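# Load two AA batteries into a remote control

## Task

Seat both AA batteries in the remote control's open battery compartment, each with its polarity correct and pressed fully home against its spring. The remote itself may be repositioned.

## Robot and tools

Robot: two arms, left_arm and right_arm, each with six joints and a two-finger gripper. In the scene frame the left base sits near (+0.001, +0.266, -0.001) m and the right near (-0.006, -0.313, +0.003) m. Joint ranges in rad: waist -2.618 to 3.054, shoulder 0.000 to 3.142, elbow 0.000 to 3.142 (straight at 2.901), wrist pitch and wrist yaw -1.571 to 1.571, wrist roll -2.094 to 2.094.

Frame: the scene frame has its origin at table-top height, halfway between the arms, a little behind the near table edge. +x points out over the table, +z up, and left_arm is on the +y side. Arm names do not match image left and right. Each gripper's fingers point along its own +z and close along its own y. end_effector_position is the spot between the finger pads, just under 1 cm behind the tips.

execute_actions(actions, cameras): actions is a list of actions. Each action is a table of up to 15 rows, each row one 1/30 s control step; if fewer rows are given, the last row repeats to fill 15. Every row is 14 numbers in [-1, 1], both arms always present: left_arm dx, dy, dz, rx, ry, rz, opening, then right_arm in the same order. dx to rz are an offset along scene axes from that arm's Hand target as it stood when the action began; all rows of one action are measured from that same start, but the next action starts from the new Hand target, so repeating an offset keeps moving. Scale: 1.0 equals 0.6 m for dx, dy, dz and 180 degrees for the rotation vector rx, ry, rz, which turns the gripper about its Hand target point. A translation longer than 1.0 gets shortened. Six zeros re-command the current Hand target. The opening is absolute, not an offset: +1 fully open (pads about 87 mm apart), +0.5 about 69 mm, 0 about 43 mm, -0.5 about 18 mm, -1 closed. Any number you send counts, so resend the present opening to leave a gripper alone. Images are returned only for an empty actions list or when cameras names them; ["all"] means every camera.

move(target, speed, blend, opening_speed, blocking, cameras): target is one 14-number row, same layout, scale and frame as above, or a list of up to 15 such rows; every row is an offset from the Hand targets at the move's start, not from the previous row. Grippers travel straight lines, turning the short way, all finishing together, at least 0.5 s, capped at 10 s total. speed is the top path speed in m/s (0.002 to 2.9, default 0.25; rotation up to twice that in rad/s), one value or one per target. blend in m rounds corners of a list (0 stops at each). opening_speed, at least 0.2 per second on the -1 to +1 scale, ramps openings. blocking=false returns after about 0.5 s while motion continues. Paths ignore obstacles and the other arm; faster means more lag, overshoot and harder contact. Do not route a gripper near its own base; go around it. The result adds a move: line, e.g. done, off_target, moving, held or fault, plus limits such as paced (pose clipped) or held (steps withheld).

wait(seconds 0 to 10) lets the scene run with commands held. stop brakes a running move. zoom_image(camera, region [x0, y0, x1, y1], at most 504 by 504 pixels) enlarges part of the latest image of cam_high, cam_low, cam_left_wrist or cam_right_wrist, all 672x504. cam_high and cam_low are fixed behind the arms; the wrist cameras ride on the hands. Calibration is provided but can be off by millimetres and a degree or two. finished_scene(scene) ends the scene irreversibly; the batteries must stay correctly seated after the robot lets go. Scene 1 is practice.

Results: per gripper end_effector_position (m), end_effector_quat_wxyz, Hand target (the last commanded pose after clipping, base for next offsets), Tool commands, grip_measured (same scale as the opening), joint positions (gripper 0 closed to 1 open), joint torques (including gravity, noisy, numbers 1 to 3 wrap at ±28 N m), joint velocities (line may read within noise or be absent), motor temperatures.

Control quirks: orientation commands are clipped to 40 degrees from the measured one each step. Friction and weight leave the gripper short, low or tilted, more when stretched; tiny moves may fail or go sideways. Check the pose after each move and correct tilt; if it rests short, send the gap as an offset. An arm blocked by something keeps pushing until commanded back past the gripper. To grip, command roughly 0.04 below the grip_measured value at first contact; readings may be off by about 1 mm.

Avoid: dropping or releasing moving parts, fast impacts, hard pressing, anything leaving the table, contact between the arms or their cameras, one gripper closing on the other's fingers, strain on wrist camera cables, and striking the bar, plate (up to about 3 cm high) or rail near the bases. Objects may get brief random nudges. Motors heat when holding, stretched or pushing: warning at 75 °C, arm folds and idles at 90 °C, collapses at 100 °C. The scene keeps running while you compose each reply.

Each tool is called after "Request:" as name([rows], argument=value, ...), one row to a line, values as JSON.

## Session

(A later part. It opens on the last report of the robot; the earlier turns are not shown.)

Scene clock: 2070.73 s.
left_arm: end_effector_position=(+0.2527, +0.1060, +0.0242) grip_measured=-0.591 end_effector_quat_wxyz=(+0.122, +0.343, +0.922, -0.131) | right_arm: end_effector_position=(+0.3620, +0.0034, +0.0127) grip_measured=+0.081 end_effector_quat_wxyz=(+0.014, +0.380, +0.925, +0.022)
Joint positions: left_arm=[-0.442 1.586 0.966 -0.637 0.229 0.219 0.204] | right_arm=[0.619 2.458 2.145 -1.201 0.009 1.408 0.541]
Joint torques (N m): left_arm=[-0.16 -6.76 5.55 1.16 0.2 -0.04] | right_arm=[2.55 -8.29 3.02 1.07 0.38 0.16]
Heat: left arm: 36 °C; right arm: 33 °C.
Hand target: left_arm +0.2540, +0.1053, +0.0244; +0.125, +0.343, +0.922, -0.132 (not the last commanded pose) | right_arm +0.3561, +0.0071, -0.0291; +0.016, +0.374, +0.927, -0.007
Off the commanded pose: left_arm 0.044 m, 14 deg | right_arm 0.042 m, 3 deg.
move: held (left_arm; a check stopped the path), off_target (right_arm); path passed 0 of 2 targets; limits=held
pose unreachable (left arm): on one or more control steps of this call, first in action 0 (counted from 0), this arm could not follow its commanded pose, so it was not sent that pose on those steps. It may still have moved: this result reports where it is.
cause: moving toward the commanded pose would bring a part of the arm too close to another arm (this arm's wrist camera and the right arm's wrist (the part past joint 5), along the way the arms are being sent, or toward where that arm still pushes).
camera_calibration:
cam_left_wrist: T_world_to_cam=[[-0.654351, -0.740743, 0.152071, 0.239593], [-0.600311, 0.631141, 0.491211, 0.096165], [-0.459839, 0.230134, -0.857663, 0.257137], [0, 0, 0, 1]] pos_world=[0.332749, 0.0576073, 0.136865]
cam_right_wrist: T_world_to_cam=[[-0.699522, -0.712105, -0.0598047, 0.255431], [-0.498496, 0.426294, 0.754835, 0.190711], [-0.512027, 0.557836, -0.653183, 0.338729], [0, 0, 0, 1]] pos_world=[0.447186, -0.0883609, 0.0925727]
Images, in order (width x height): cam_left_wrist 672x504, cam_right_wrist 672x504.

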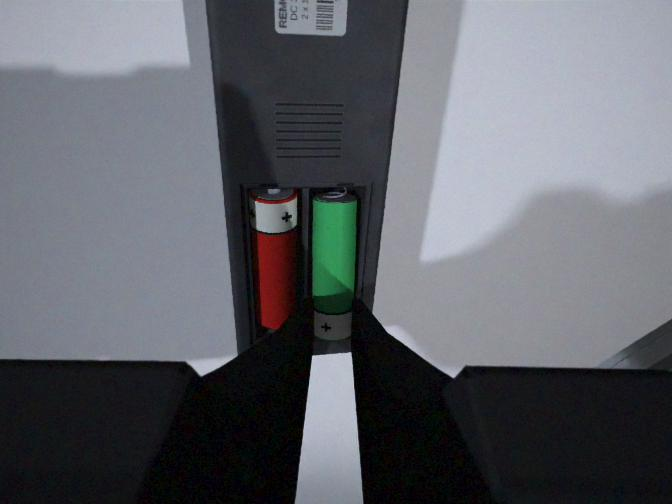

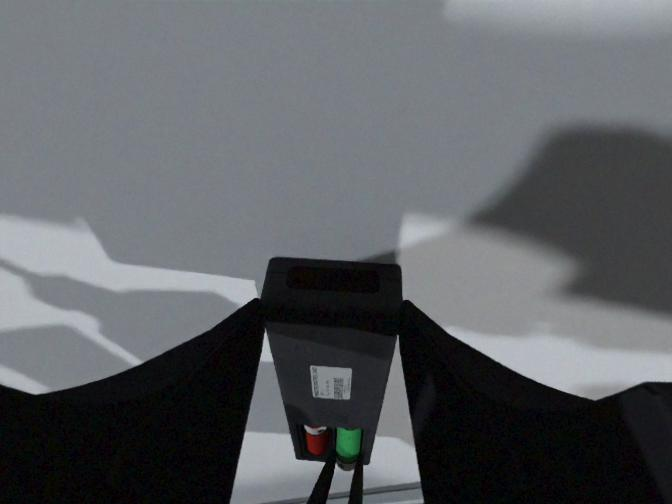

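Request:
move([
  [0.0122, -0.0113, 0, -0.0453, -0.0489, 0, -0.7, 0, 0, 0, 0, 0, 0, 0.03],
  [0.0305, -0.0283, -0.0167, -0.0453, -0.0489, 0, -0.7, 0, 0, 0, 0, 0, 0, 0.03],
], speed=0.08, cameras=["cam_left_wrist","cam_right_wrist"])

Scene clock: 2081.63 s.
left_arm: end_effector_position=(+0.2535, +0.1048, +0.0247) grip_measured=-0.591 end_effector_quat_wxyz=(+0.190, +0.334, +0.909, -0.159) | right_arm: end_effector_position=(+0.3629, +0.0025, +0.0124) grip_measured=+0.081 end_effector_quat_wxyz=(+0.018, +0.379, +0.925, +0.020)
Joint positions: left_arm=[-0.415 1.468 0.815 -0.459 0.279 0.211 0.204] | right_arm=[0.619 2.458 2.145 -1.2 0.015 1.405 0.541]
Joint torques (N m): left_arm=[-1.58 -0.8 5.27 2.64 0.38 -0.05] | right_arm=[2.55 -8.32 3 1.06 0.32 0.19]
Heat: left arm: 35 °C; right arm: 33 °C.
Hand target: left_arm +0.2723, +0.0883, +0.0144; +0.219, +0.342, +0.898, -0.170 | right_arm +0.3561, +0.0070, -0.0291; +0.016, +0.374, +0.927, -0.007
Off the commanded pose: left_arm 0.027 m, 4 deg | right_arm 0.042 m, 3 deg.
move: off_target (left_arm, right_arm)
camera_calibration:
cam_left_wrist: T_world_to_cam=[[-0.657664, -0.736318, 0.159104, 0.239418], [-0.657895, 0.664287, 0.354818, 0.111547], [-0.36695, 0.128677, -0.921298, 0.246846], [0, 0, 0, 1]] pos_world=[0.321422, 0.0704254, 0.149747]
cam_right_wrist: T_world_to_cam=[[-0.697543, -0.714049, -0.0597375, 0.254681], [-0.503274, 0.428879, 0.750185, 0.193516], [-0.510049, 0.553351, -0.658524, 0.338849], [0, 0, 0, 1]] pos_world=[0.447872, -0.0886429, 0.0931814]
Images, in order (width x height): cam_left_wrist 672x504, cam_right_wrist 672x504.

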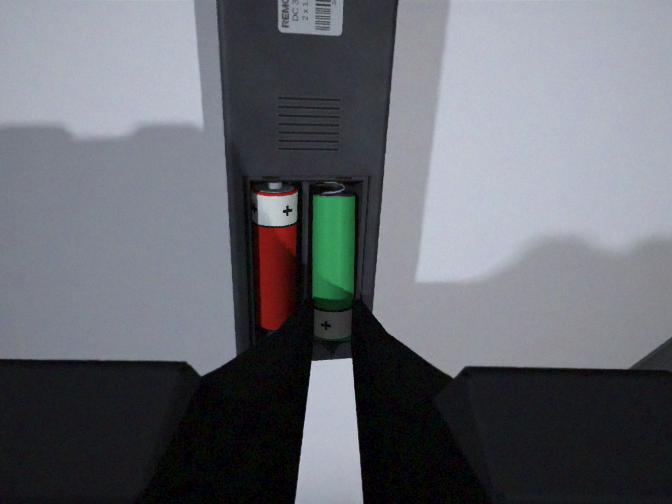

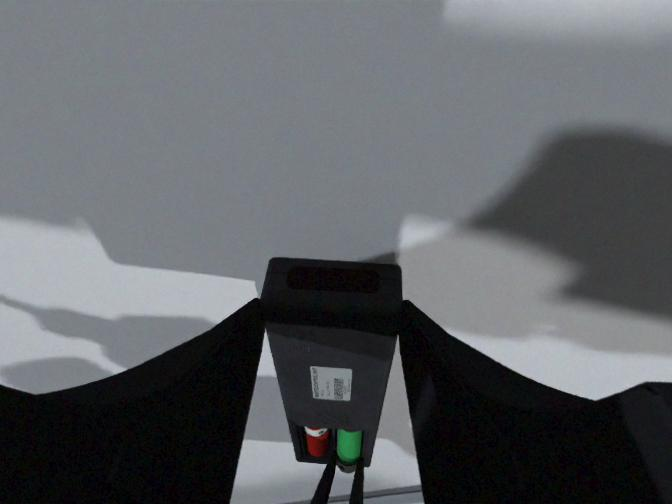

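Request:
zoom_image(camera="cam_right_wrist", region=[280, 410, 400, 500])

Request:
zoom_image(camera="cam_left_wrist", region=[230, 160, 400, 370])

Scaled by 4.200.

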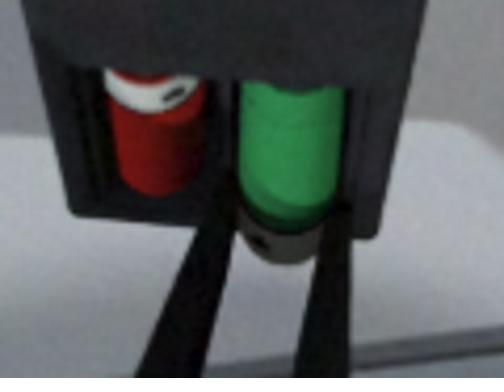

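Scaled by 2.400.

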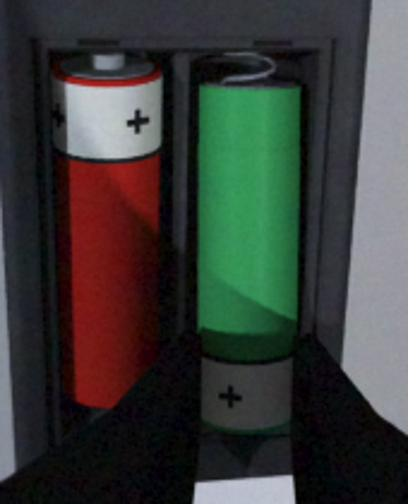

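Request:
move([
  [0.0122, -0.0113, 0, 0, 0, 0, -0.7, 0, 0, 0, 0, 0, 0, 0.03],
  [0.0122, -0.0113, -0.025, -0.0302, -0.0326, 0, -0.7, 0, 0, 0, 0, 0, 0, 0.03],
], speed=0.08, cameras=["cam_left_wrist","cam_right_wrist"])

Request:
zoom_image(camera="cam_left_wrist", region=[230, 160, 400, 370])

Request:
zoom_image(camera="cam_right_wrist", region=[280, 410, 400, 500])

Scene clock: 2102.80 s.
left_arm: end_effector_position=(+0.2688, +0.0821, +0.0236) grip_measured=-0.588 end_effector_quat_wxyz=(+0.268, +0.329, +0.880, -0.214) | right_arm: end_effector_position=(+0.3802, -0.0145, +0.0122) grip_measured=+0.083 end_effector_quat_wxyz=(+0.070, +0.368, +0.927, +0.000)
Joint positions: left_arm=[-0.404 1.446 0.7 -0.183 0.376 0.176 0.206] | right_arm=[0.61 2.453 2.147 -1.184 0.124 1.37 0.541]
Joint torques (N m): left_arm=[-1.09 0.76 2.71 2.82 -0.21 0.22] | right_arm=[3.29 -7.72 3.36 0.84 -0.63 0.55]
Motor temperatures (°C): left_arm=[23 23 34 33 20 20 21] | right_arm=[23 33 28 22 20 21 25]
Heat: left arm: 34 °C; right arm: 33 °C.
Hand target: left_arm +0.2796, +0.0816, -0.0006; +0.281, +0.340, +0.876, -0.195 | right_arm +0.3560, +0.0071, -0.0290; +0.016, +0.374, +0.927, -0.007
Off the commanded pose: left_arm 0.027 m, 3 deg | right_arm 0.052 m, 6 deg.
move: off_target (left_arm, right_arm)
camera_calibration:
cam_left_wrist: T_world_to_cam=[[-0.68322, -0.702456, 0.199417, 0.236063], [-0.683219, 0.711338, 0.164955, 0.14453], [-0.257727, -0.0235445, -0.965931, 0.238563], [0, 0, 0, 1]] pos_world=[0.321512, 0.0686306, 0.159519]
cam_right_wrist: T_world_to_cam=[[-0.678684, -0.731994, -0.0597719, 0.247239], [-0.570141, 0.473815, 0.671147, 0.236689], [-0.462955, 0.489575, -0.738911, 0.339119], [0, 0, 0, 1]] pos_world=[0.459741, -0.0971936, 0.106504]
Images, in order (width x height): cam_left_wrist 672x504, cam_right_wrist 672x504.

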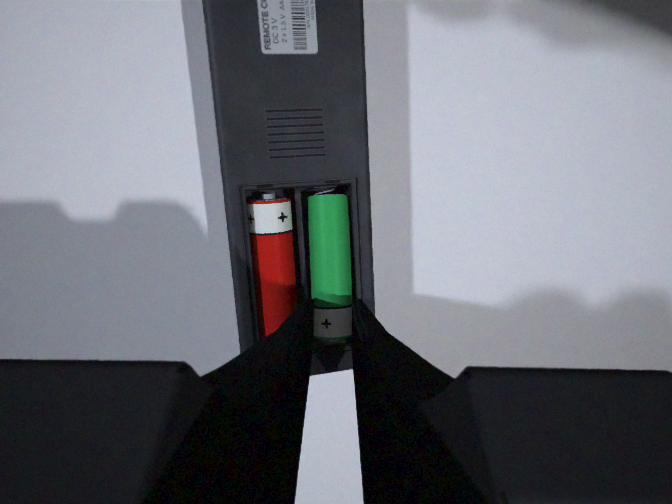

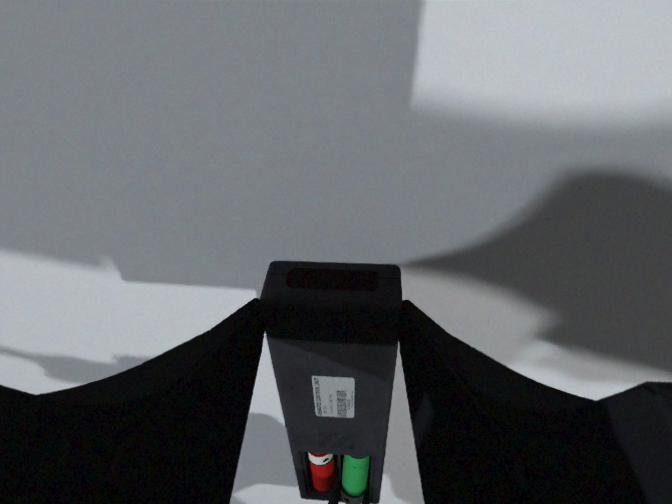

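Scaled by 2.400.

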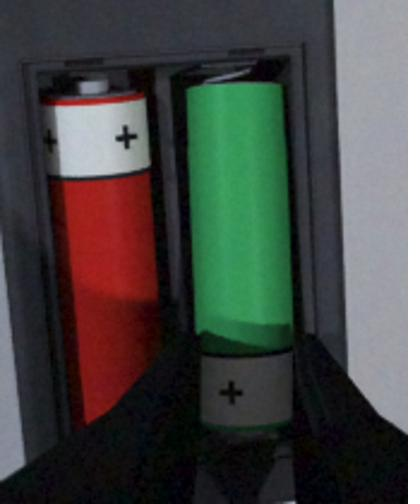

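Scaled by 4.200.

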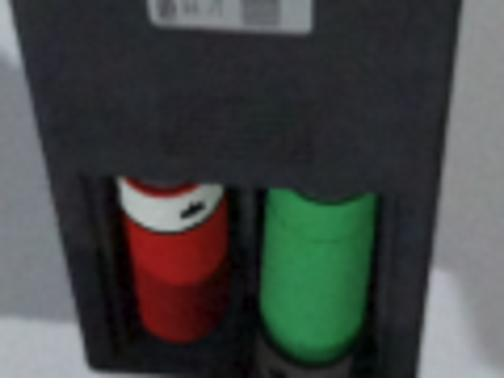

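Request:
move(target=[-0.0143, -0.0017, 0.033, 0, 0, 0, -0.68, 0.0383, -0.0335, 0, 0, 0, 0, 0.03], speed=0.06, cameras=["cam_left_wrist","cam_right_wrist"])

Request:
zoom_image(camera="cam_left_wrist", region=[230, 160, 400, 370])

Request:
zoom_image(camera="cam_right_wrist", region=[280, 410, 400, 500])

Scene clock: 2137.57 s.
left_arm: end_effector_position=(+0.2702, +0.0810, +0.0257) grip_measured=-0.588 end_effector_quat_wxyz=(+0.275, +0.332, +0.878, -0.207) | right_arm: end_effector_position=(+0.3836, -0.0168, +0.0127) grip_measured=+0.083 end_effector_quat_wxyz=(+0.042, +0.367, +0.929, +0.013)
Joint positions: left_arm=[-0.415 1.438 0.7 -0.178 0.356 0.175 0.206] | right_arm=[0.58 2.476 2.186 -1.207 0.06 1.339 0.541]
Joint torques (N m): left_arm=[-1.91 -4.6 4.19 2 -0.14 0.05] | right_arm=[0.58 -6.93 5.14 0.88 -0.09 0.27]
Heat: left arm: 35 °C; right arm: 32 °C.
Hand target: left_arm +0.2709, +0.0806, +0.0192; +0.281, +0.340, +0.876, -0.195 | right_arm +0.3791, -0.0129, -0.0290; +0.016, +0.374, +0.927, -0.007
Off the commanded pose: left_arm 0.007 m, 2 deg | right_arm 0.042 m, 4 deg.
move: off_target (right_arm)
camera_calibration:
cam_left_wrist: T_world_to_cam=[[-0.686312, -0.704363, 0.181245, 0.237218], [-0.686403, 0.709673, 0.158796, 0.147122], [-0.240475, -0.0154229, -0.970533, 0.235738], [0, 0, 0, 1]] pos_world=[0.320479, 0.0663152, 0.162435]
cam_right_wrist: T_world_to_cam=[[-0.677446, -0.732882, -0.0628563, 0.247382], [-0.542515, 0.440111, 0.715528, 0.227611], [-0.496733, 0.518832, -0.695751, 0.355096], [0, 0, 0, 1]] pos_world=[0.467459, -0.103107, 0.0997455]
Images, in order (width x height): cam_left_wrist 672x504, cam_right_wrist 672x504.

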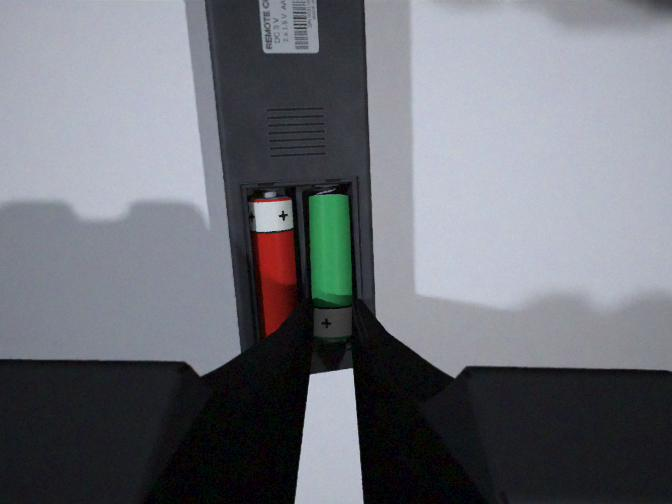

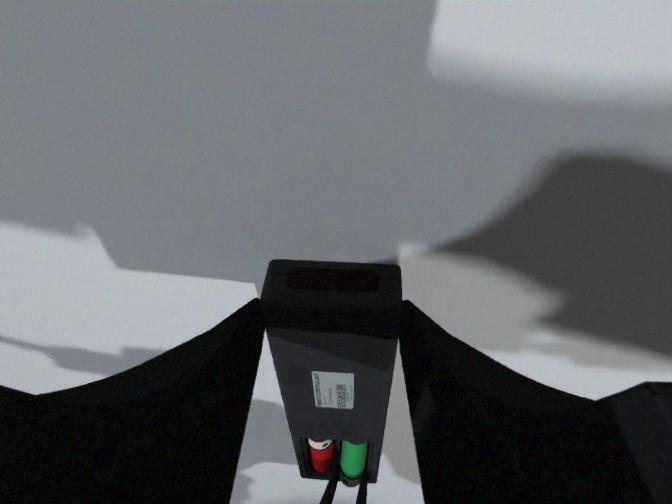

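Scaled by 2.400.

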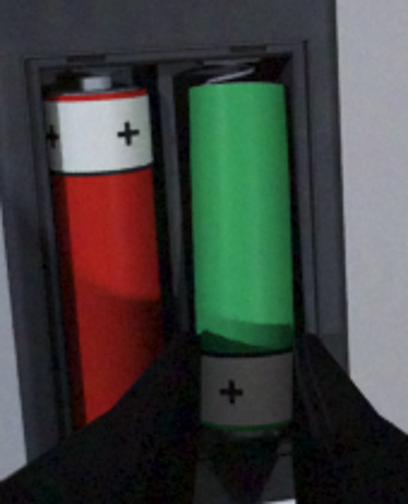

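Scaled by 4.200.

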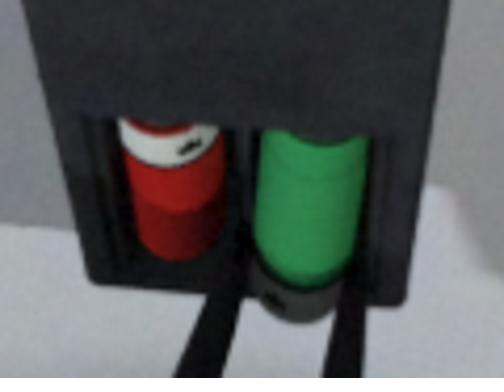

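Request:
move([
  [0, 0, 0.008, 0, 0, 0, -0.68, 0, 0, 0, 0, 0, 0, 0.03],
  [0, 0, 0.008, 0, 0, 0, -0.48, 0, 0, 0, 0, 0, 0, 0.03],
], speed=0.05, opening_speed=0.3, cameras=["cam_left_wrist","cam_right_wrist"])

Request:
zoom_image(camera="cam_left_wrist", region=[230, 160, 400, 370])

Request:
zoom_image(camera="cam_right_wrist", region=[280, 410, 400, 500])

Scene clock: 2171.30 s.
left_arm: end_effector_position=(+0.2706, +0.0832, +0.0249) grip_measured=-0.527 end_effector_quat_wxyz=(+0.275, +0.331, +0.880, -0.199) | right_arm: end_effector_position=(+0.3840, -0.0167, +0.0127) grip_measured=+0.083 end_effector_quat_wxyz=(+0.042, +0.367, +0.929, +0.013)
Joint positions: left_arm=[-0.419 1.436 0.7 -0.183 0.336 0.176 0.236] | right_arm=[0.58 2.477 2.188 -1.207 0.06 1.338 0.541]
Joint torques (N m): left_arm=[-1.57 -5.44 5.19 1.82 0.08 0.03] | right_arm=[0.62 -6.95 5.08 0.88 -0.08 0.27]
Heat: left arm: 32 °C; right arm: 31 °C.
Hand target: left_arm +0.2709, +0.0805, +0.0240; +0.281, +0.340, +0.876, -0.195 | right_arm +0.3790, -0.0130, -0.0290; +0.016, +0.374, +0.927, -0.007
Off the commanded pose: left_arm 0.003 m, 1 deg | right_arm 0.042 m, 4 deg.
move: off_target (right_arm)
camera_calibration:
cam_left_wrist: T_world_to_cam=[[-0.682173, -0.711931, 0.166716, 0.239069], [-0.692127, 0.702247, 0.166761, 0.147942], [-0.235798, -0.00162904, -0.971801, 0.232746], [0, 0, 0, 1]] pos_world=[0.320362, 0.0666877, 0.161655]
cam_right_wrist: T_world_to_cam=[[-0.677445, -0.732818, -0.0636009, 0.247725], [-0.542964, 0.439852, 0.715346, 0.2281], [-0.496244, 0.519141, -0.69587, 0.35504], [0, 0, 0, 1]] pos_world=[0.467857, -0.103108, 0.0996469]
Images, in order (width x height): cam_left_wrist 672x504, cam_right_wrist 672x504.

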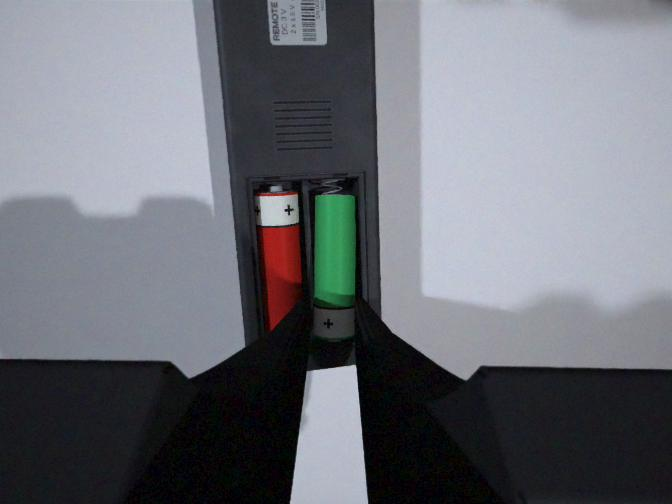

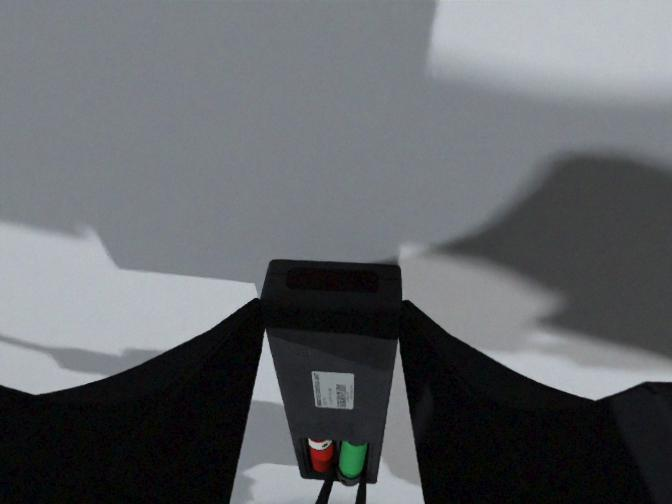

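Scaled by 2.400.

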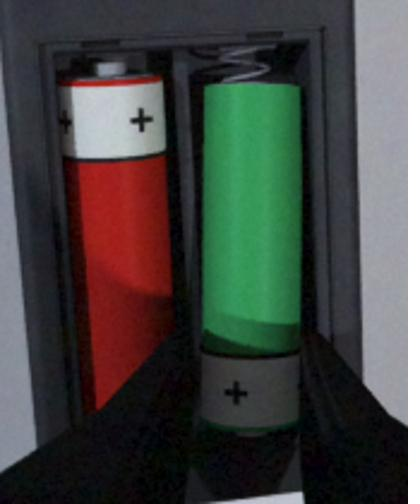

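Scaled by 4.200.

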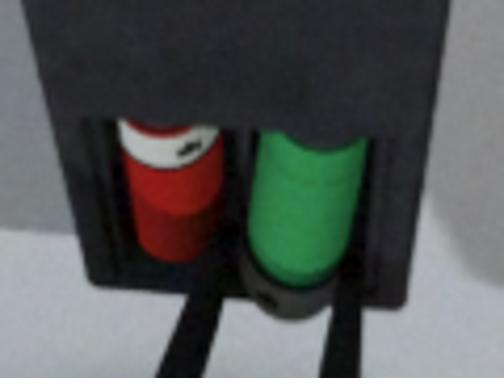

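Request:
move([
  [0, 0, 0, 0, 0, 0, -0.40, 0, 0, 0, 0, 0, 0, 0.03],
  [0, 0, 0.06, 0, 0, 0, -0.40, 0, 0, 0, 0, 0, 0, 0.03],
], speed=0.05, opening_speed=0.3, cameras=["cam_left_wrist","cam_right_wrist"])

Request:
zoom_image(camera="cam_left_wrist", region=[230, 160, 400, 370])

Request:
zoom_image(camera="cam_right_wrist", region=[280, 410, 400, 500])

Scene clock: 2179.43 s.
left_arm: end_effector_position=(+0.2693, +0.0849, +0.0491) grip_measured=-0.400 end_effector_quat_wxyz=(+0.272, +0.332, +0.883, -0.193) | right_arm: end_effector_position=(+0.3828, -0.0144, +0.0126) grip_measured=+0.083 end_effector_quat_wxyz=(+0.036, +0.368, +0.929, +0.017)
Joint positions: left_arm=[-0.423 1.382 0.768 -0.314 0.324 0.177 0.3] | right_arm=[0.58 2.479 2.189 -1.207 0.046 1.341 0.541]
Joint torques (N m): left_arm=[-1.29 -6.87 7.9 1.41 0.21 0.01] | right_arm=[0.62 -7.13 5.03 0.87 0.04 0.23]
Heat: left arm: 32 °C; right arm: 31 °C.
Hand target: left_arm +0.2709, +0.0806, +0.0600; +0.281, +0.340, +0.876, -0.195 | right_arm +0.3790, -0.0130, -0.0290; +0.016, +0.374, +0.927, -0.007
Off the commanded pose: left_arm 0.012 m, 2 deg | right_arm 0.042 m, 4 deg.
move: off_target (left_arm, right_arm)
camera_calibration:
cam_left_wrist: T_world_to_cam=[[-0.679888, -0.71581, 0.159275, 0.235446], [-0.693356, 0.698213, 0.1782, 0.141976], [-0.238765, 0.0107218, -0.971018, 0.255681], [0, 0, 0, 1]] pos_world=[0.319565, 0.0666636, 0.18547]
cam_right_wrist: T_world_to_cam=[[-0.679453, -0.730676, -0.0667534, 0.249469], [-0.536079, 0.432254, 0.725104, 0.223571], [-0.500962, 0.528459, -0.685396, 0.35497], [0, 0, 0, 1]] pos_world=[0.46718, -0.101945, 0.0978358]
Images, in order (width x height): cam_left_wrist 672x504, cam_right_wrist 672x504.

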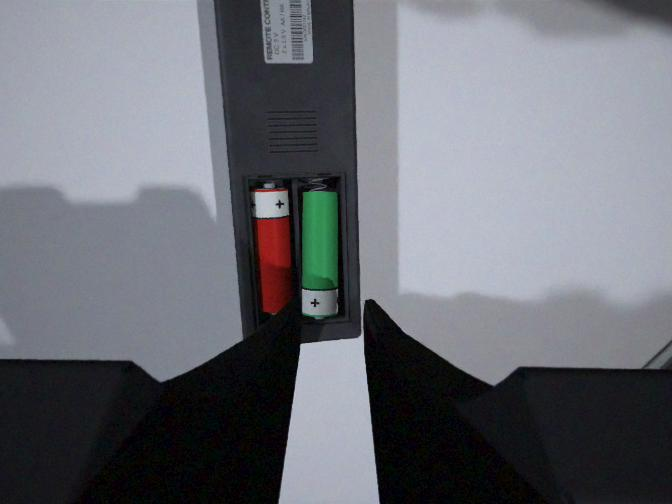

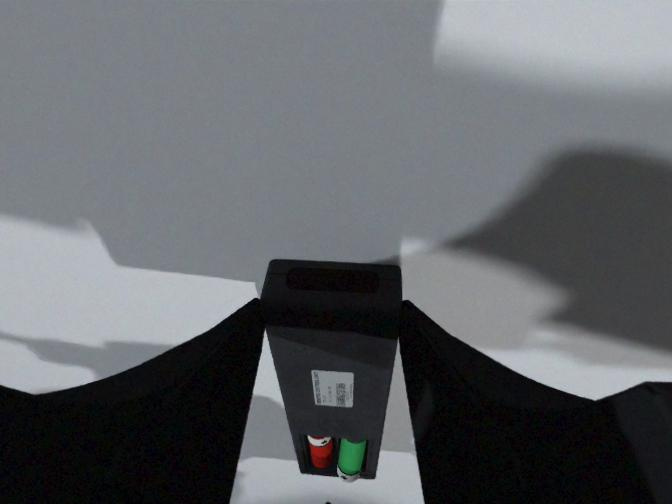

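Scaled by 2.400.

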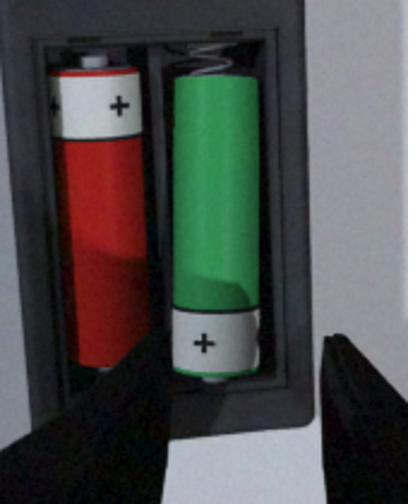

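Scaled by 4.200.

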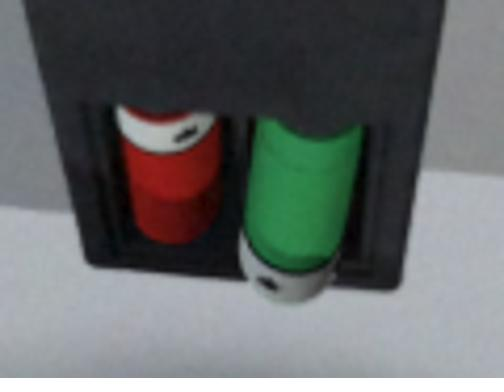

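Request:
move(target=[-0.0027, 0.011, -0.0167, 0.0702, 0.0018, -0.001, -1, 0, 0, 0, 0, 0, 0, 0.03], speed=0.1, opening_speed=0.6, cameras=["cam_left_wrist","cam_right_wrist"])

Request:
zoom_image(camera="cam_left_wrist", region=[230, 160, 400, 370])

Scene clock: 2202.10 s.
left_arm: end_effector_position=(+0.2666, +0.0884, +0.0465) grip_measured=-0.961 end_effector_quat_wxyz=(+0.239, +0.363, +0.894, -0.106) | right_arm: end_effector_position=(+0.3828, -0.0144, +0.0126) grip_measured=+0.083 end_effector_quat_wxyz=(+0.036, +0.368, +0.929, +0.017)
Joint positions: left_arm=[-0.529 1.431 0.859 -0.448 0.122 0.193 0.019] | right_arm=[0.58 2.479 2.189 -1.207 0.046 1.341 0.541]
Joint torques (N m): left_arm=[-1.07 -4.86 8.14 1.3 -0.08 0.04] | right_arm=[0.61 -7.13 5.05 0.87 0.04 0.24]
Heat: left arm: 33 °C; right arm: 33 °C.
Hand target: left_arm +0.2693, +0.0872, +0.0500; +0.239, +0.369, +0.893, -0.098 | right_arm +0.3790, -0.0130, -0.0290; +0.016, +0.374, +0.927, -0.007
Off the commanded pose: left_arm 0.005 m, 1 deg | right_arm 0.042 m, 4 deg.
move: off_target (right_arm)
camera_calibration:
cam_left_wrist: T_world_to_cam=[[-0.689184, -0.724468, 0.0131153, 0.246585], [-0.68658, 0.658713, 0.307741, 0.133662], [-0.231588, 0.203086, -0.95138, 0.232536], [0, 0, 0, 1]] pos_world=[0.315565, 0.0433727, 0.176863]
cam_right_wrist: T_world_to_cam=[[-0.679453, -0.730676, -0.0667534, 0.249469], [-0.536079, 0.432254, 0.725104, 0.223571], [-0.500962, 0.528459, -0.685396, 0.35497], [0, 0, 0, 1]] pos_world=[0.46718, -0.101945, 0.0978358]
Images, in order (width x height): cam_left_wrist 672x504, cam_right_wrist 672x504.

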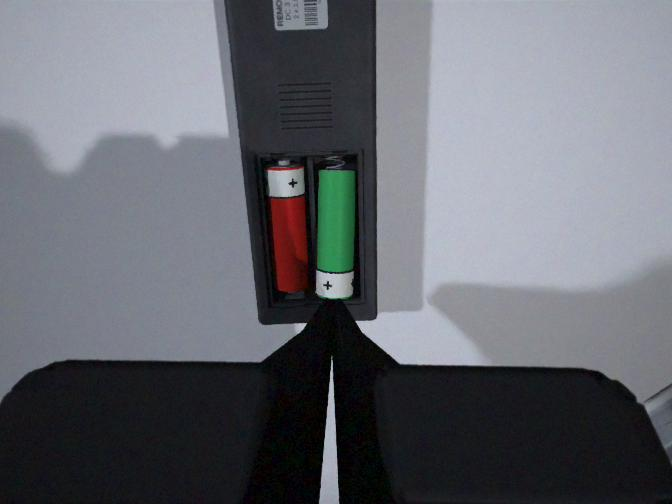

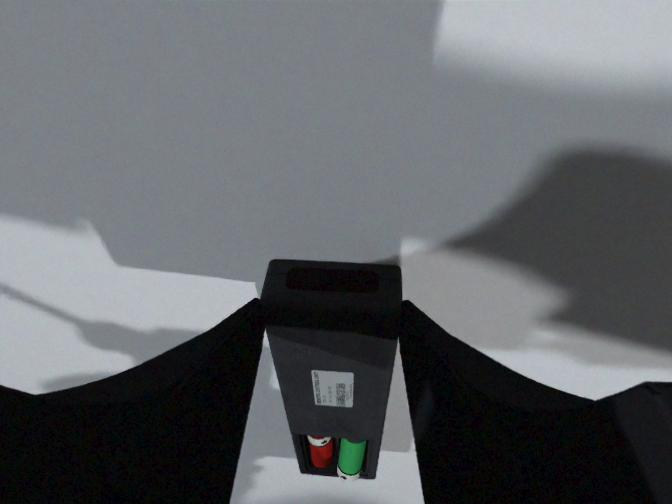

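Scaled by 2.400.

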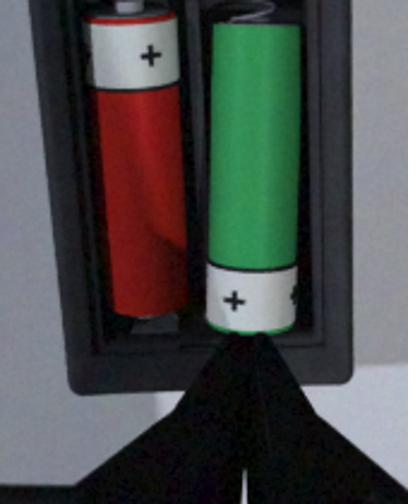

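Request:
move([
  [0.005, -0.005, -0.0333, 0, 0, 0, -1, 0, 0, 0, 0, 0, 0, 0.03],
  [0.0183, -0.0183, -0.0667, 0, 0, 0, -1, 0, 0, 0, 0, 0, 0, 0.03],
], speed=0.06, cameras=["cam_left_wrist","cam_right_wrist"])

Request:
zoom_image(camera="cam_left_wrist", region=[230, 160, 400, 370])

Request:
zoom_image(camera="cam_right_wrist", region=[280, 410, 400, 500])

Scene clock: 2215.27 s.
left_arm: end_effector_position=(+0.2901, +0.0759, +0.0235) grip_measured=-0.961 end_effector_quat_wxyz=(+0.258, +0.362, +0.890, -0.099) | right_arm: end_effector_position=(+0.3827, -0.0143, +0.0126) grip_measured=+0.083 end_effector_quat_wxyz=(+0.035, +0.368, +0.929, +0.017)
Joint positions: left_arm=[-0.535 1.547 0.856 -0.293 0.099 0.193 0.019] | right_arm=[0.58 2.479 2.189 -1.207 0.045 1.341 0.541]
Joint torques (N m): left_arm=[-1.52 -4.6 3.96 1.59 0.11 -0.06] | right_arm=[0.65 -7.13 5.03 0.87 0.04 0.23]
Heat: left arm: 35 °C; right arm: 33 °C.
Hand target: left_arm +0.2803, +0.0762, +0.0099; +0.239, +0.369, +0.893, -0.098 | right_arm +0.3790, -0.0130, -0.0290; +0.016, +0.374, +0.927, -0.007
Off the commanded pose: left_arm 0.017 m, 2 deg | right_arm 0.042 m, 4 deg.
move: off_target (left_arm, right_arm)
camera_calibration:
cam_left_wrist: T_world_to_cam=[[-0.685426, -0.728028, -0.0128988, 0.253839], [-0.701777, 0.65578, 0.278319, 0.170517], [-0.194165, 0.199819, -0.960402, 0.208198], [0, 0, 0, 1]] pos_world=[0.334077, 0.0313785, 0.15577]
cam_right_wrist: T_world_to_cam=[[-0.679447, -0.730665, -0.0669329, 0.249478], [-0.535769, 0.43174, 0.725639, 0.223396], [-0.501301, 0.528894, -0.684813, 0.355048], [0, 0, 0, 1]] pos_world=[0.467182, -0.101947, 0.0977352]
Images, in order (width x height): cam_left_wrist 672x504, cam_right_wrist 672x504.

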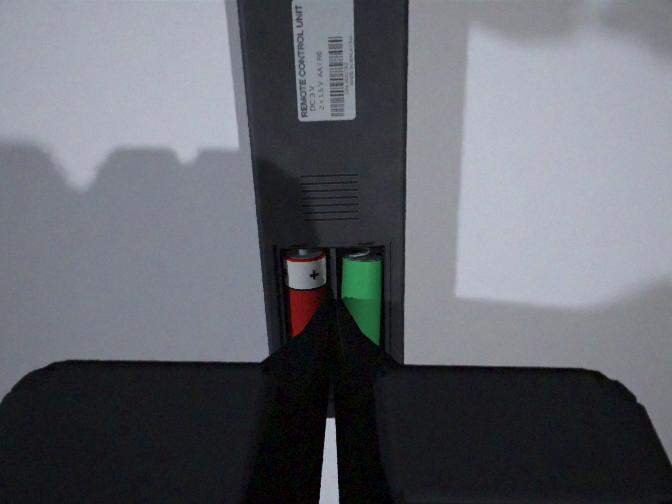

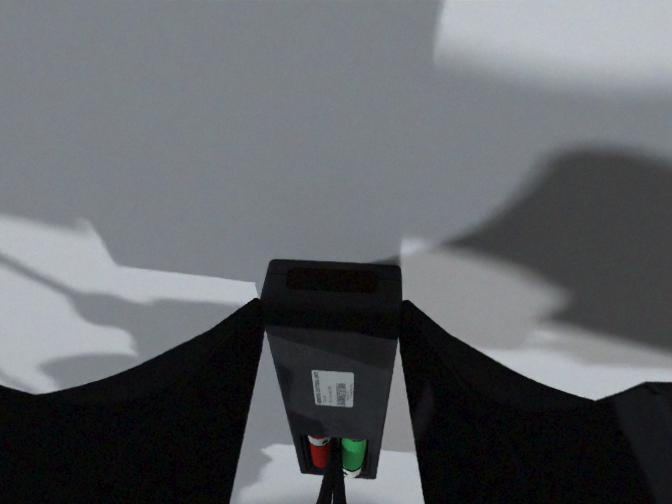

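Scaled by 2.400.

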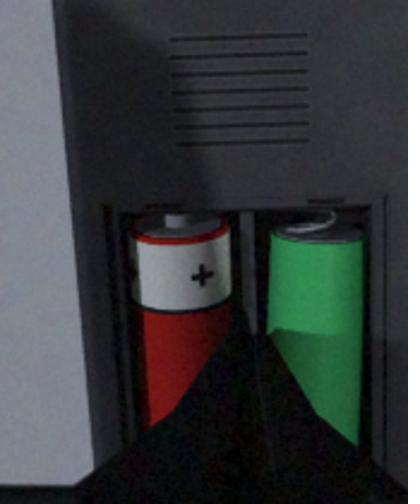

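Scaled by 4.200.

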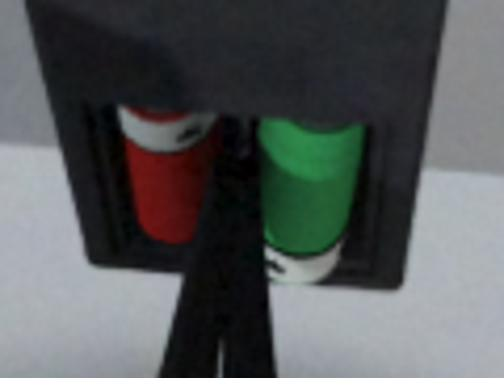

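Request:
move([
  [0, 0, 0.085, 0, 0, 0, -1, 0, 0, 0, 0, 0, 0, 0.03],
  [-0.0175, 0.0175, 0.0833, 0, 0, 0, -1, 0, 0, 0, 0, 0, 0, 0.03],
], speed=0.1, cameras=["cam_left_wrist","cam_right_wrist"])

Request:
zoom_image(camera="cam_left_wrist", region=[230, 160, 400, 370])

Request:
zoom_image(camera="cam_right_wrist", region=[280, 410, 400, 500])

Scene clock: 2222.70 s.
left_arm: end_effector_position=(+0.2766, +0.0829, +0.0601) grip_measured=-0.961 end_effector_quat_wxyz=(+0.245, +0.365, +0.893, -0.097) | right_arm: end_effector_position=(+0.3827, -0.0142, +0.0126) grip_measured=+0.083 end_effector_quat_wxyz=(+0.035, +0.368, +0.929, +0.018)
Joint positions: left_arm=[-0.541 1.449 0.931 -0.492 0.096 0.194 0.019] | right_arm=[0.58 2.479 2.189 -1.207 0.044 1.341 0.541]
Joint torques (N m): left_arm=[0.06 -7.69 4.85 1.32 0.2 0.02] | right_arm=[0.64 -7.13 5.03 0.86 0.06 0.23]
Heat: left arm: 34 °C; right arm: 33 °C.
Hand target: left_arm +0.2698, +0.0867, +0.0600; +0.239, +0.369, +0.893, -0.098 | right_arm +0.3790, -0.0130, -0.0290; +0.016, +0.374, +0.927, -0.007
Off the commanded pose: left_arm 0.008 m, 1 deg | right_arm 0.042 m, 4 deg.
move: off_target (right_arm)
camera_calibration:
cam_left_wrist: T_world_to_cam=[[-0.689227, -0.724478, -0.0098985, 0.250708], [-0.692438, 0.654602, 0.30336, 0.142275], [-0.213298, 0.215938, -0.952825, 0.242916], [0, 0, 0, 1]] pos_world=[0.323125, 0.0360447, 0.190777]
cam_right_wrist: T_world_to_cam=[[-0.679443, -0.730653, -0.0671142, 0.249561], [-0.535472, 0.43124, 0.726156, 0.223186], [-0.501625, 0.529319, -0.684247, 0.355067], [0, 0, 0, 1]] pos_world=[0.467183, -0.101848, 0.0976346]
Images, in order (width x height): cam_left_wrist 672x504, cam_right_wrist 672x504.

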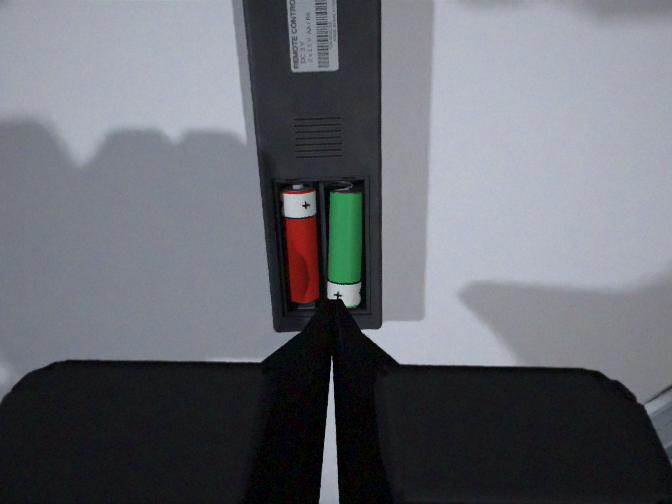

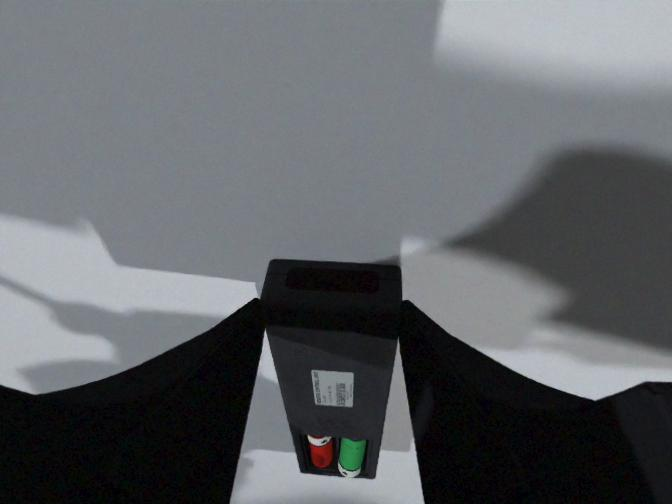

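Scaled by 2.400.

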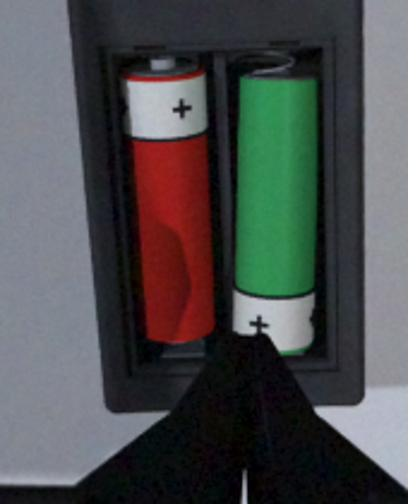

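Scaled by 4.200.

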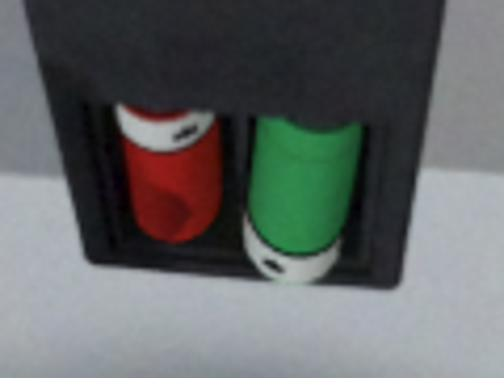

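Request:
move(target=[-0.0148, 0.0057, -0.0267, 0, 0, 0, -1, 0, 0, 0, 0, 0, 0, 0.03], speed=0.1, cameras=["cam_left_wrist"])

Request:
zoom_image(camera="cam_left_wrist", region=[230, 160, 400, 370])

Scene clock: 2251.27 s.
left_arm: end_effector_position=(+0.2616, +0.0921, +0.0402) grip_measured=-0.961 end_effector_quat_wxyz=(+0.228, +0.366, +0.897, -0.094) | right_arm: end_effector_position=(+0.3827, -0.0142, +0.0126) grip_measured=+0.083 end_effector_quat_wxyz=(+0.035, +0.368, +0.929, +0.018)
Joint positions: left_arm=[-0.541 1.437 0.849 -0.457 0.096 0.194 0.019] | right_arm=[0.58 2.479 2.189 -1.207 0.044 1.341 0.541]
Joint torques (N m): left_arm=[-0.58 -7.72 4.88 1.59 0.16 -0.02] | right_arm=[0.59 -7.13 5.01 0.86 0.05 0.24]
Heat: left arm: 33 °C; right arm: 33 °C.
Hand target: left_arm +0.2610, +0.0901, +0.0440; +0.239, +0.369, +0.893, -0.098 | right_arm +0.3790, -0.0130, -0.0290; +0.016, +0.374, +0.927, -0.007
Off the commanded pose: left_arm 0.004 m, 1 deg | right_arm 0.042 m, 4 deg.
move: off_target (right_arm)
camera_calibration:
cam_left_wrist: T_world_to_cam=[[-0.689607, -0.724179, -0.00278702, 0.246686], [-0.682648, 0.648764, 0.336299, 0.128581], [-0.241732, 0.233816, -0.941751, 0.224197], [0, 0, 0, 1]] pos_world=[0.312088, 0.0428055, 0.168583]
Images, in order (width x height): cam_left_wrist 672x504.

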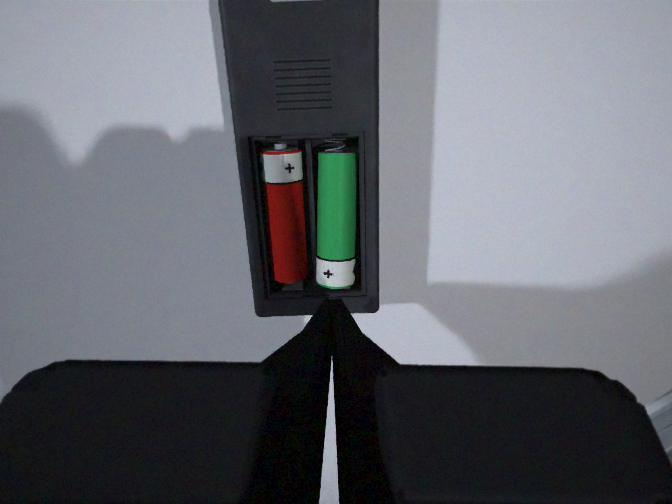

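Scaled by 2.400.

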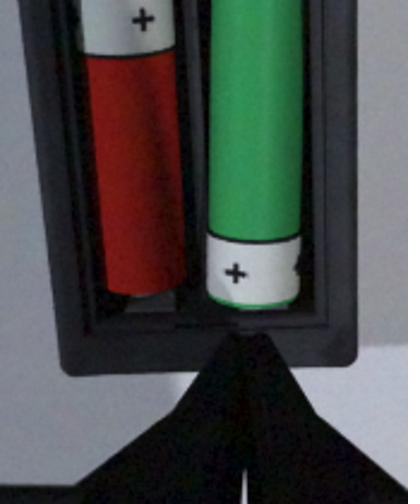

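Request:
move([
  [0.0073, -0.0068, 0, 0, 0, 0, -1, 0, 0, 0, 0, 0, 0, 0.03],
  [0.0073, -0.0068, -0.03, 0, 0, 0, -1, 0, 0, 0, 0, 0, 0, 0.03],
], speed=0.06, cameras=["cam_left_wrist"])

Request:
zoom_image(camera="cam_left_wrist", region=[230, 160, 400, 370])

Scene clock: 2273.13 s.
left_arm: end_effector_position=(+0.2651, +0.0898, +0.0304) grip_measured=-0.961 end_effector_quat_wxyz=(+0.235, +0.366, +0.895, -0.095) | right_arm: end_effector_position=(+0.3827, -0.0142, +0.0126) grip_measured=+0.083 end_effector_quat_wxyz=(+0.035, +0.368, +0.929, +0.018)
Joint positions: left_arm=[-0.541 1.459 0.821 -0.394 0.096 0.194 0.019] | right_arm=[0.58 2.479 2.189 -1.207 0.044 1.341 0.541]
Joint torques (N m): left_arm=[-0.91 -4.88 4.72 1.83 0.14 -0.05] | right_arm=[0.62 -7.13 5.01 0.87 0.05 0.23]
Motor temperatures (°C): left_arm=[23 29 33 31 20 20 20] | right_arm=[23 33 28 22 19 22 25]
Heat: left arm: 33 °C; right arm: 33 °C.
Hand target: left_arm +0.2654, +0.0860, +0.0260; +0.239, +0.369, +0.893, -0.098 | right_arm +0.3790, -0.0130, -0.0290; +0.016, +0.374, +0.927, -0.007
Off the commanded pose: left_arm 0.006 m, 1 deg | right_arm 0.042 m, 4 deg.
move: off_target (right_arm)
camera_calibration:
cam_left_wrist: T_world_to_cam=[[-0.689477, -0.724286, -0.00565181, 0.247445], [-0.68666, 0.651137, 0.323294, 0.136926], [-0.230477, 0.226784, -0.946282, 0.214048], [0, 0, 0, 1]] pos_world=[0.313963, 0.041521, 0.159681]
Images, in order (width x height): cam_left_wrist 672x504.

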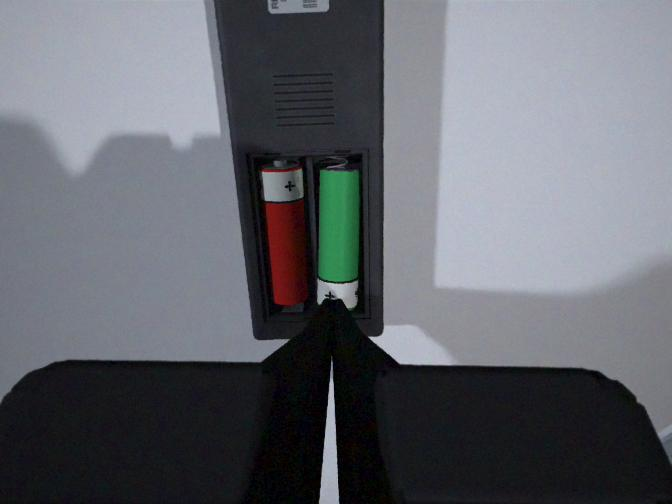

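Scaled by 2.400.

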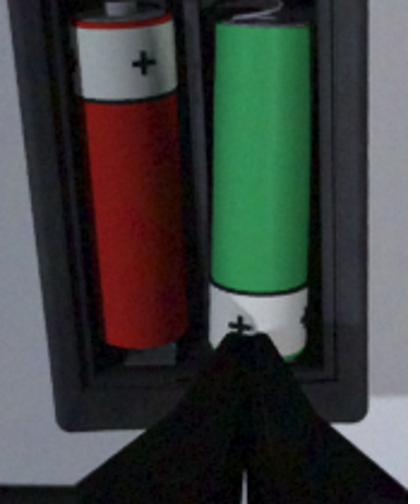

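Request:
move([
  [0.003, -0.0075, 0.005, 0, 0, 0, -1, 0, 0, 0, 0, 0, 0, 0.03],
  [0.006, -0.0105, -0.05, 0, 0, 0, -1, 0, 0, 0, 0, 0, 0, 0.03],
], speed=0.06, cameras=["cam_left_wrist", "cam_right_wrist"])

Request:
zoom_image(camera="cam_left_wrist", region=[230, 160, 400, 370])

Request:
zoom_image(camera="cam_right_wrist", region=[280, 410, 400, 500])

Scene clock: 2284.77 s.
left_arm: end_effector_position=(+0.2729, +0.0822, +0.0257) grip_measured=-0.961 end_effector_quat_wxyz=(+0.258, +0.366, +0.889, -0.099) | right_arm: end_effector_position=(+0.3896, -0.0207, +0.0128) grip_measured=+0.083 end_effector_quat_wxyz=(+0.045, +0.374, +0.926, +0.015)
Joint positions: left_arm=[-0.549 1.474 0.795 -0.304 0.094 0.19 0.019] | right_arm=[0.567 2.479 2.192 -1.203 0.063 1.342 0.541]
Joint torques (N m): left_arm=[-1.29 0.53 2.22 2.32 0.1 -0.11] | right_arm=[1.74 -7.19 4.81 0.84 -0.11 0.24]
Heat: left arm: 33 °C; right arm: 33 °C.
Hand target: left_arm +0.2689, +0.0798, -0.0041; +0.239, +0.369, +0.893, -0.098 | right_arm +0.3790, -0.0129, -0.0289; +0.016, +0.374, +0.927, -0.007
Off the commanded pose: left_arm 0.030 m, 2 deg | right_arm 0.044 m, 4 deg.
move: off_target (left_arm, right_arm)
camera_calibration:
cam_left_wrist: T_world_to_cam=[[-0.691089, -0.722618, -0.0148049, 0.247849], [-0.696929, 0.660813, 0.278598, 0.15192], [-0.191537, 0.202854, -0.960294, 0.204756], [0, 0, 0, 1]] pos_world=[0.316381, 0.0371738, 0.157971]
cam_right_wrist: T_world_to_cam=[[-0.688487, -0.721923, -0.0693728, 0.253179], [-0.540827, 0.447328, 0.712322, 0.232106], [-0.48321, 0.527943, -0.698416, 0.355133], [0, 0, 0, 1]] pos_world=[0.471444, -0.108542, 0.10026]
Images, in order (width x height): cam_left_wrist 672x504, cam_right_wrist 672x504.

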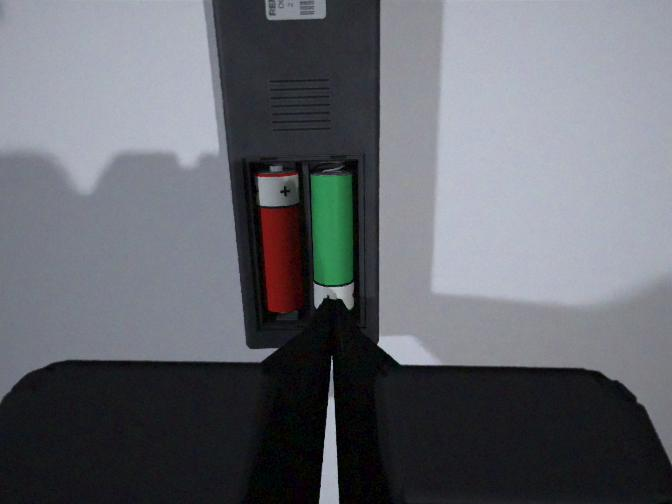

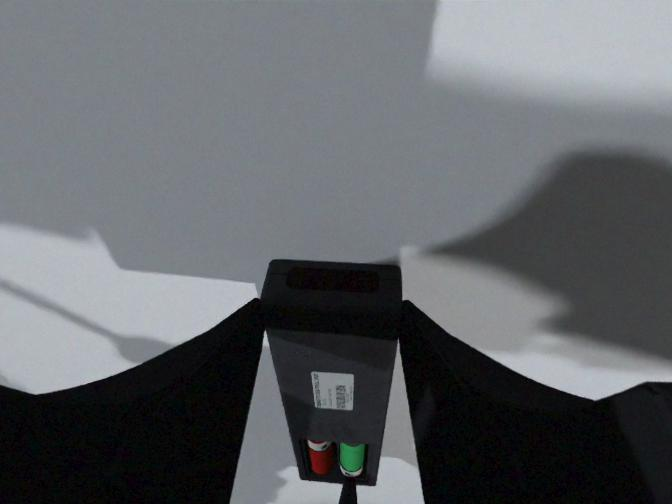

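Scaled by 2.400.

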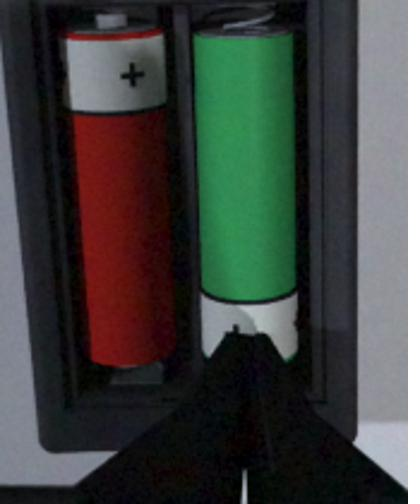

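Scaled by 4.200.

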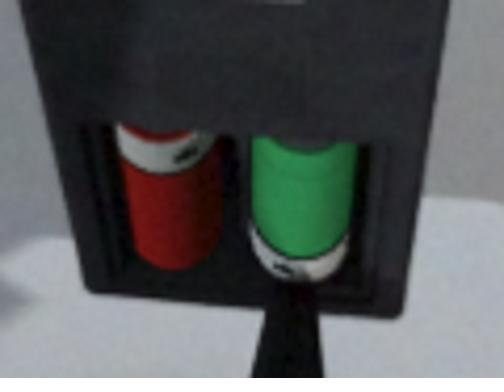

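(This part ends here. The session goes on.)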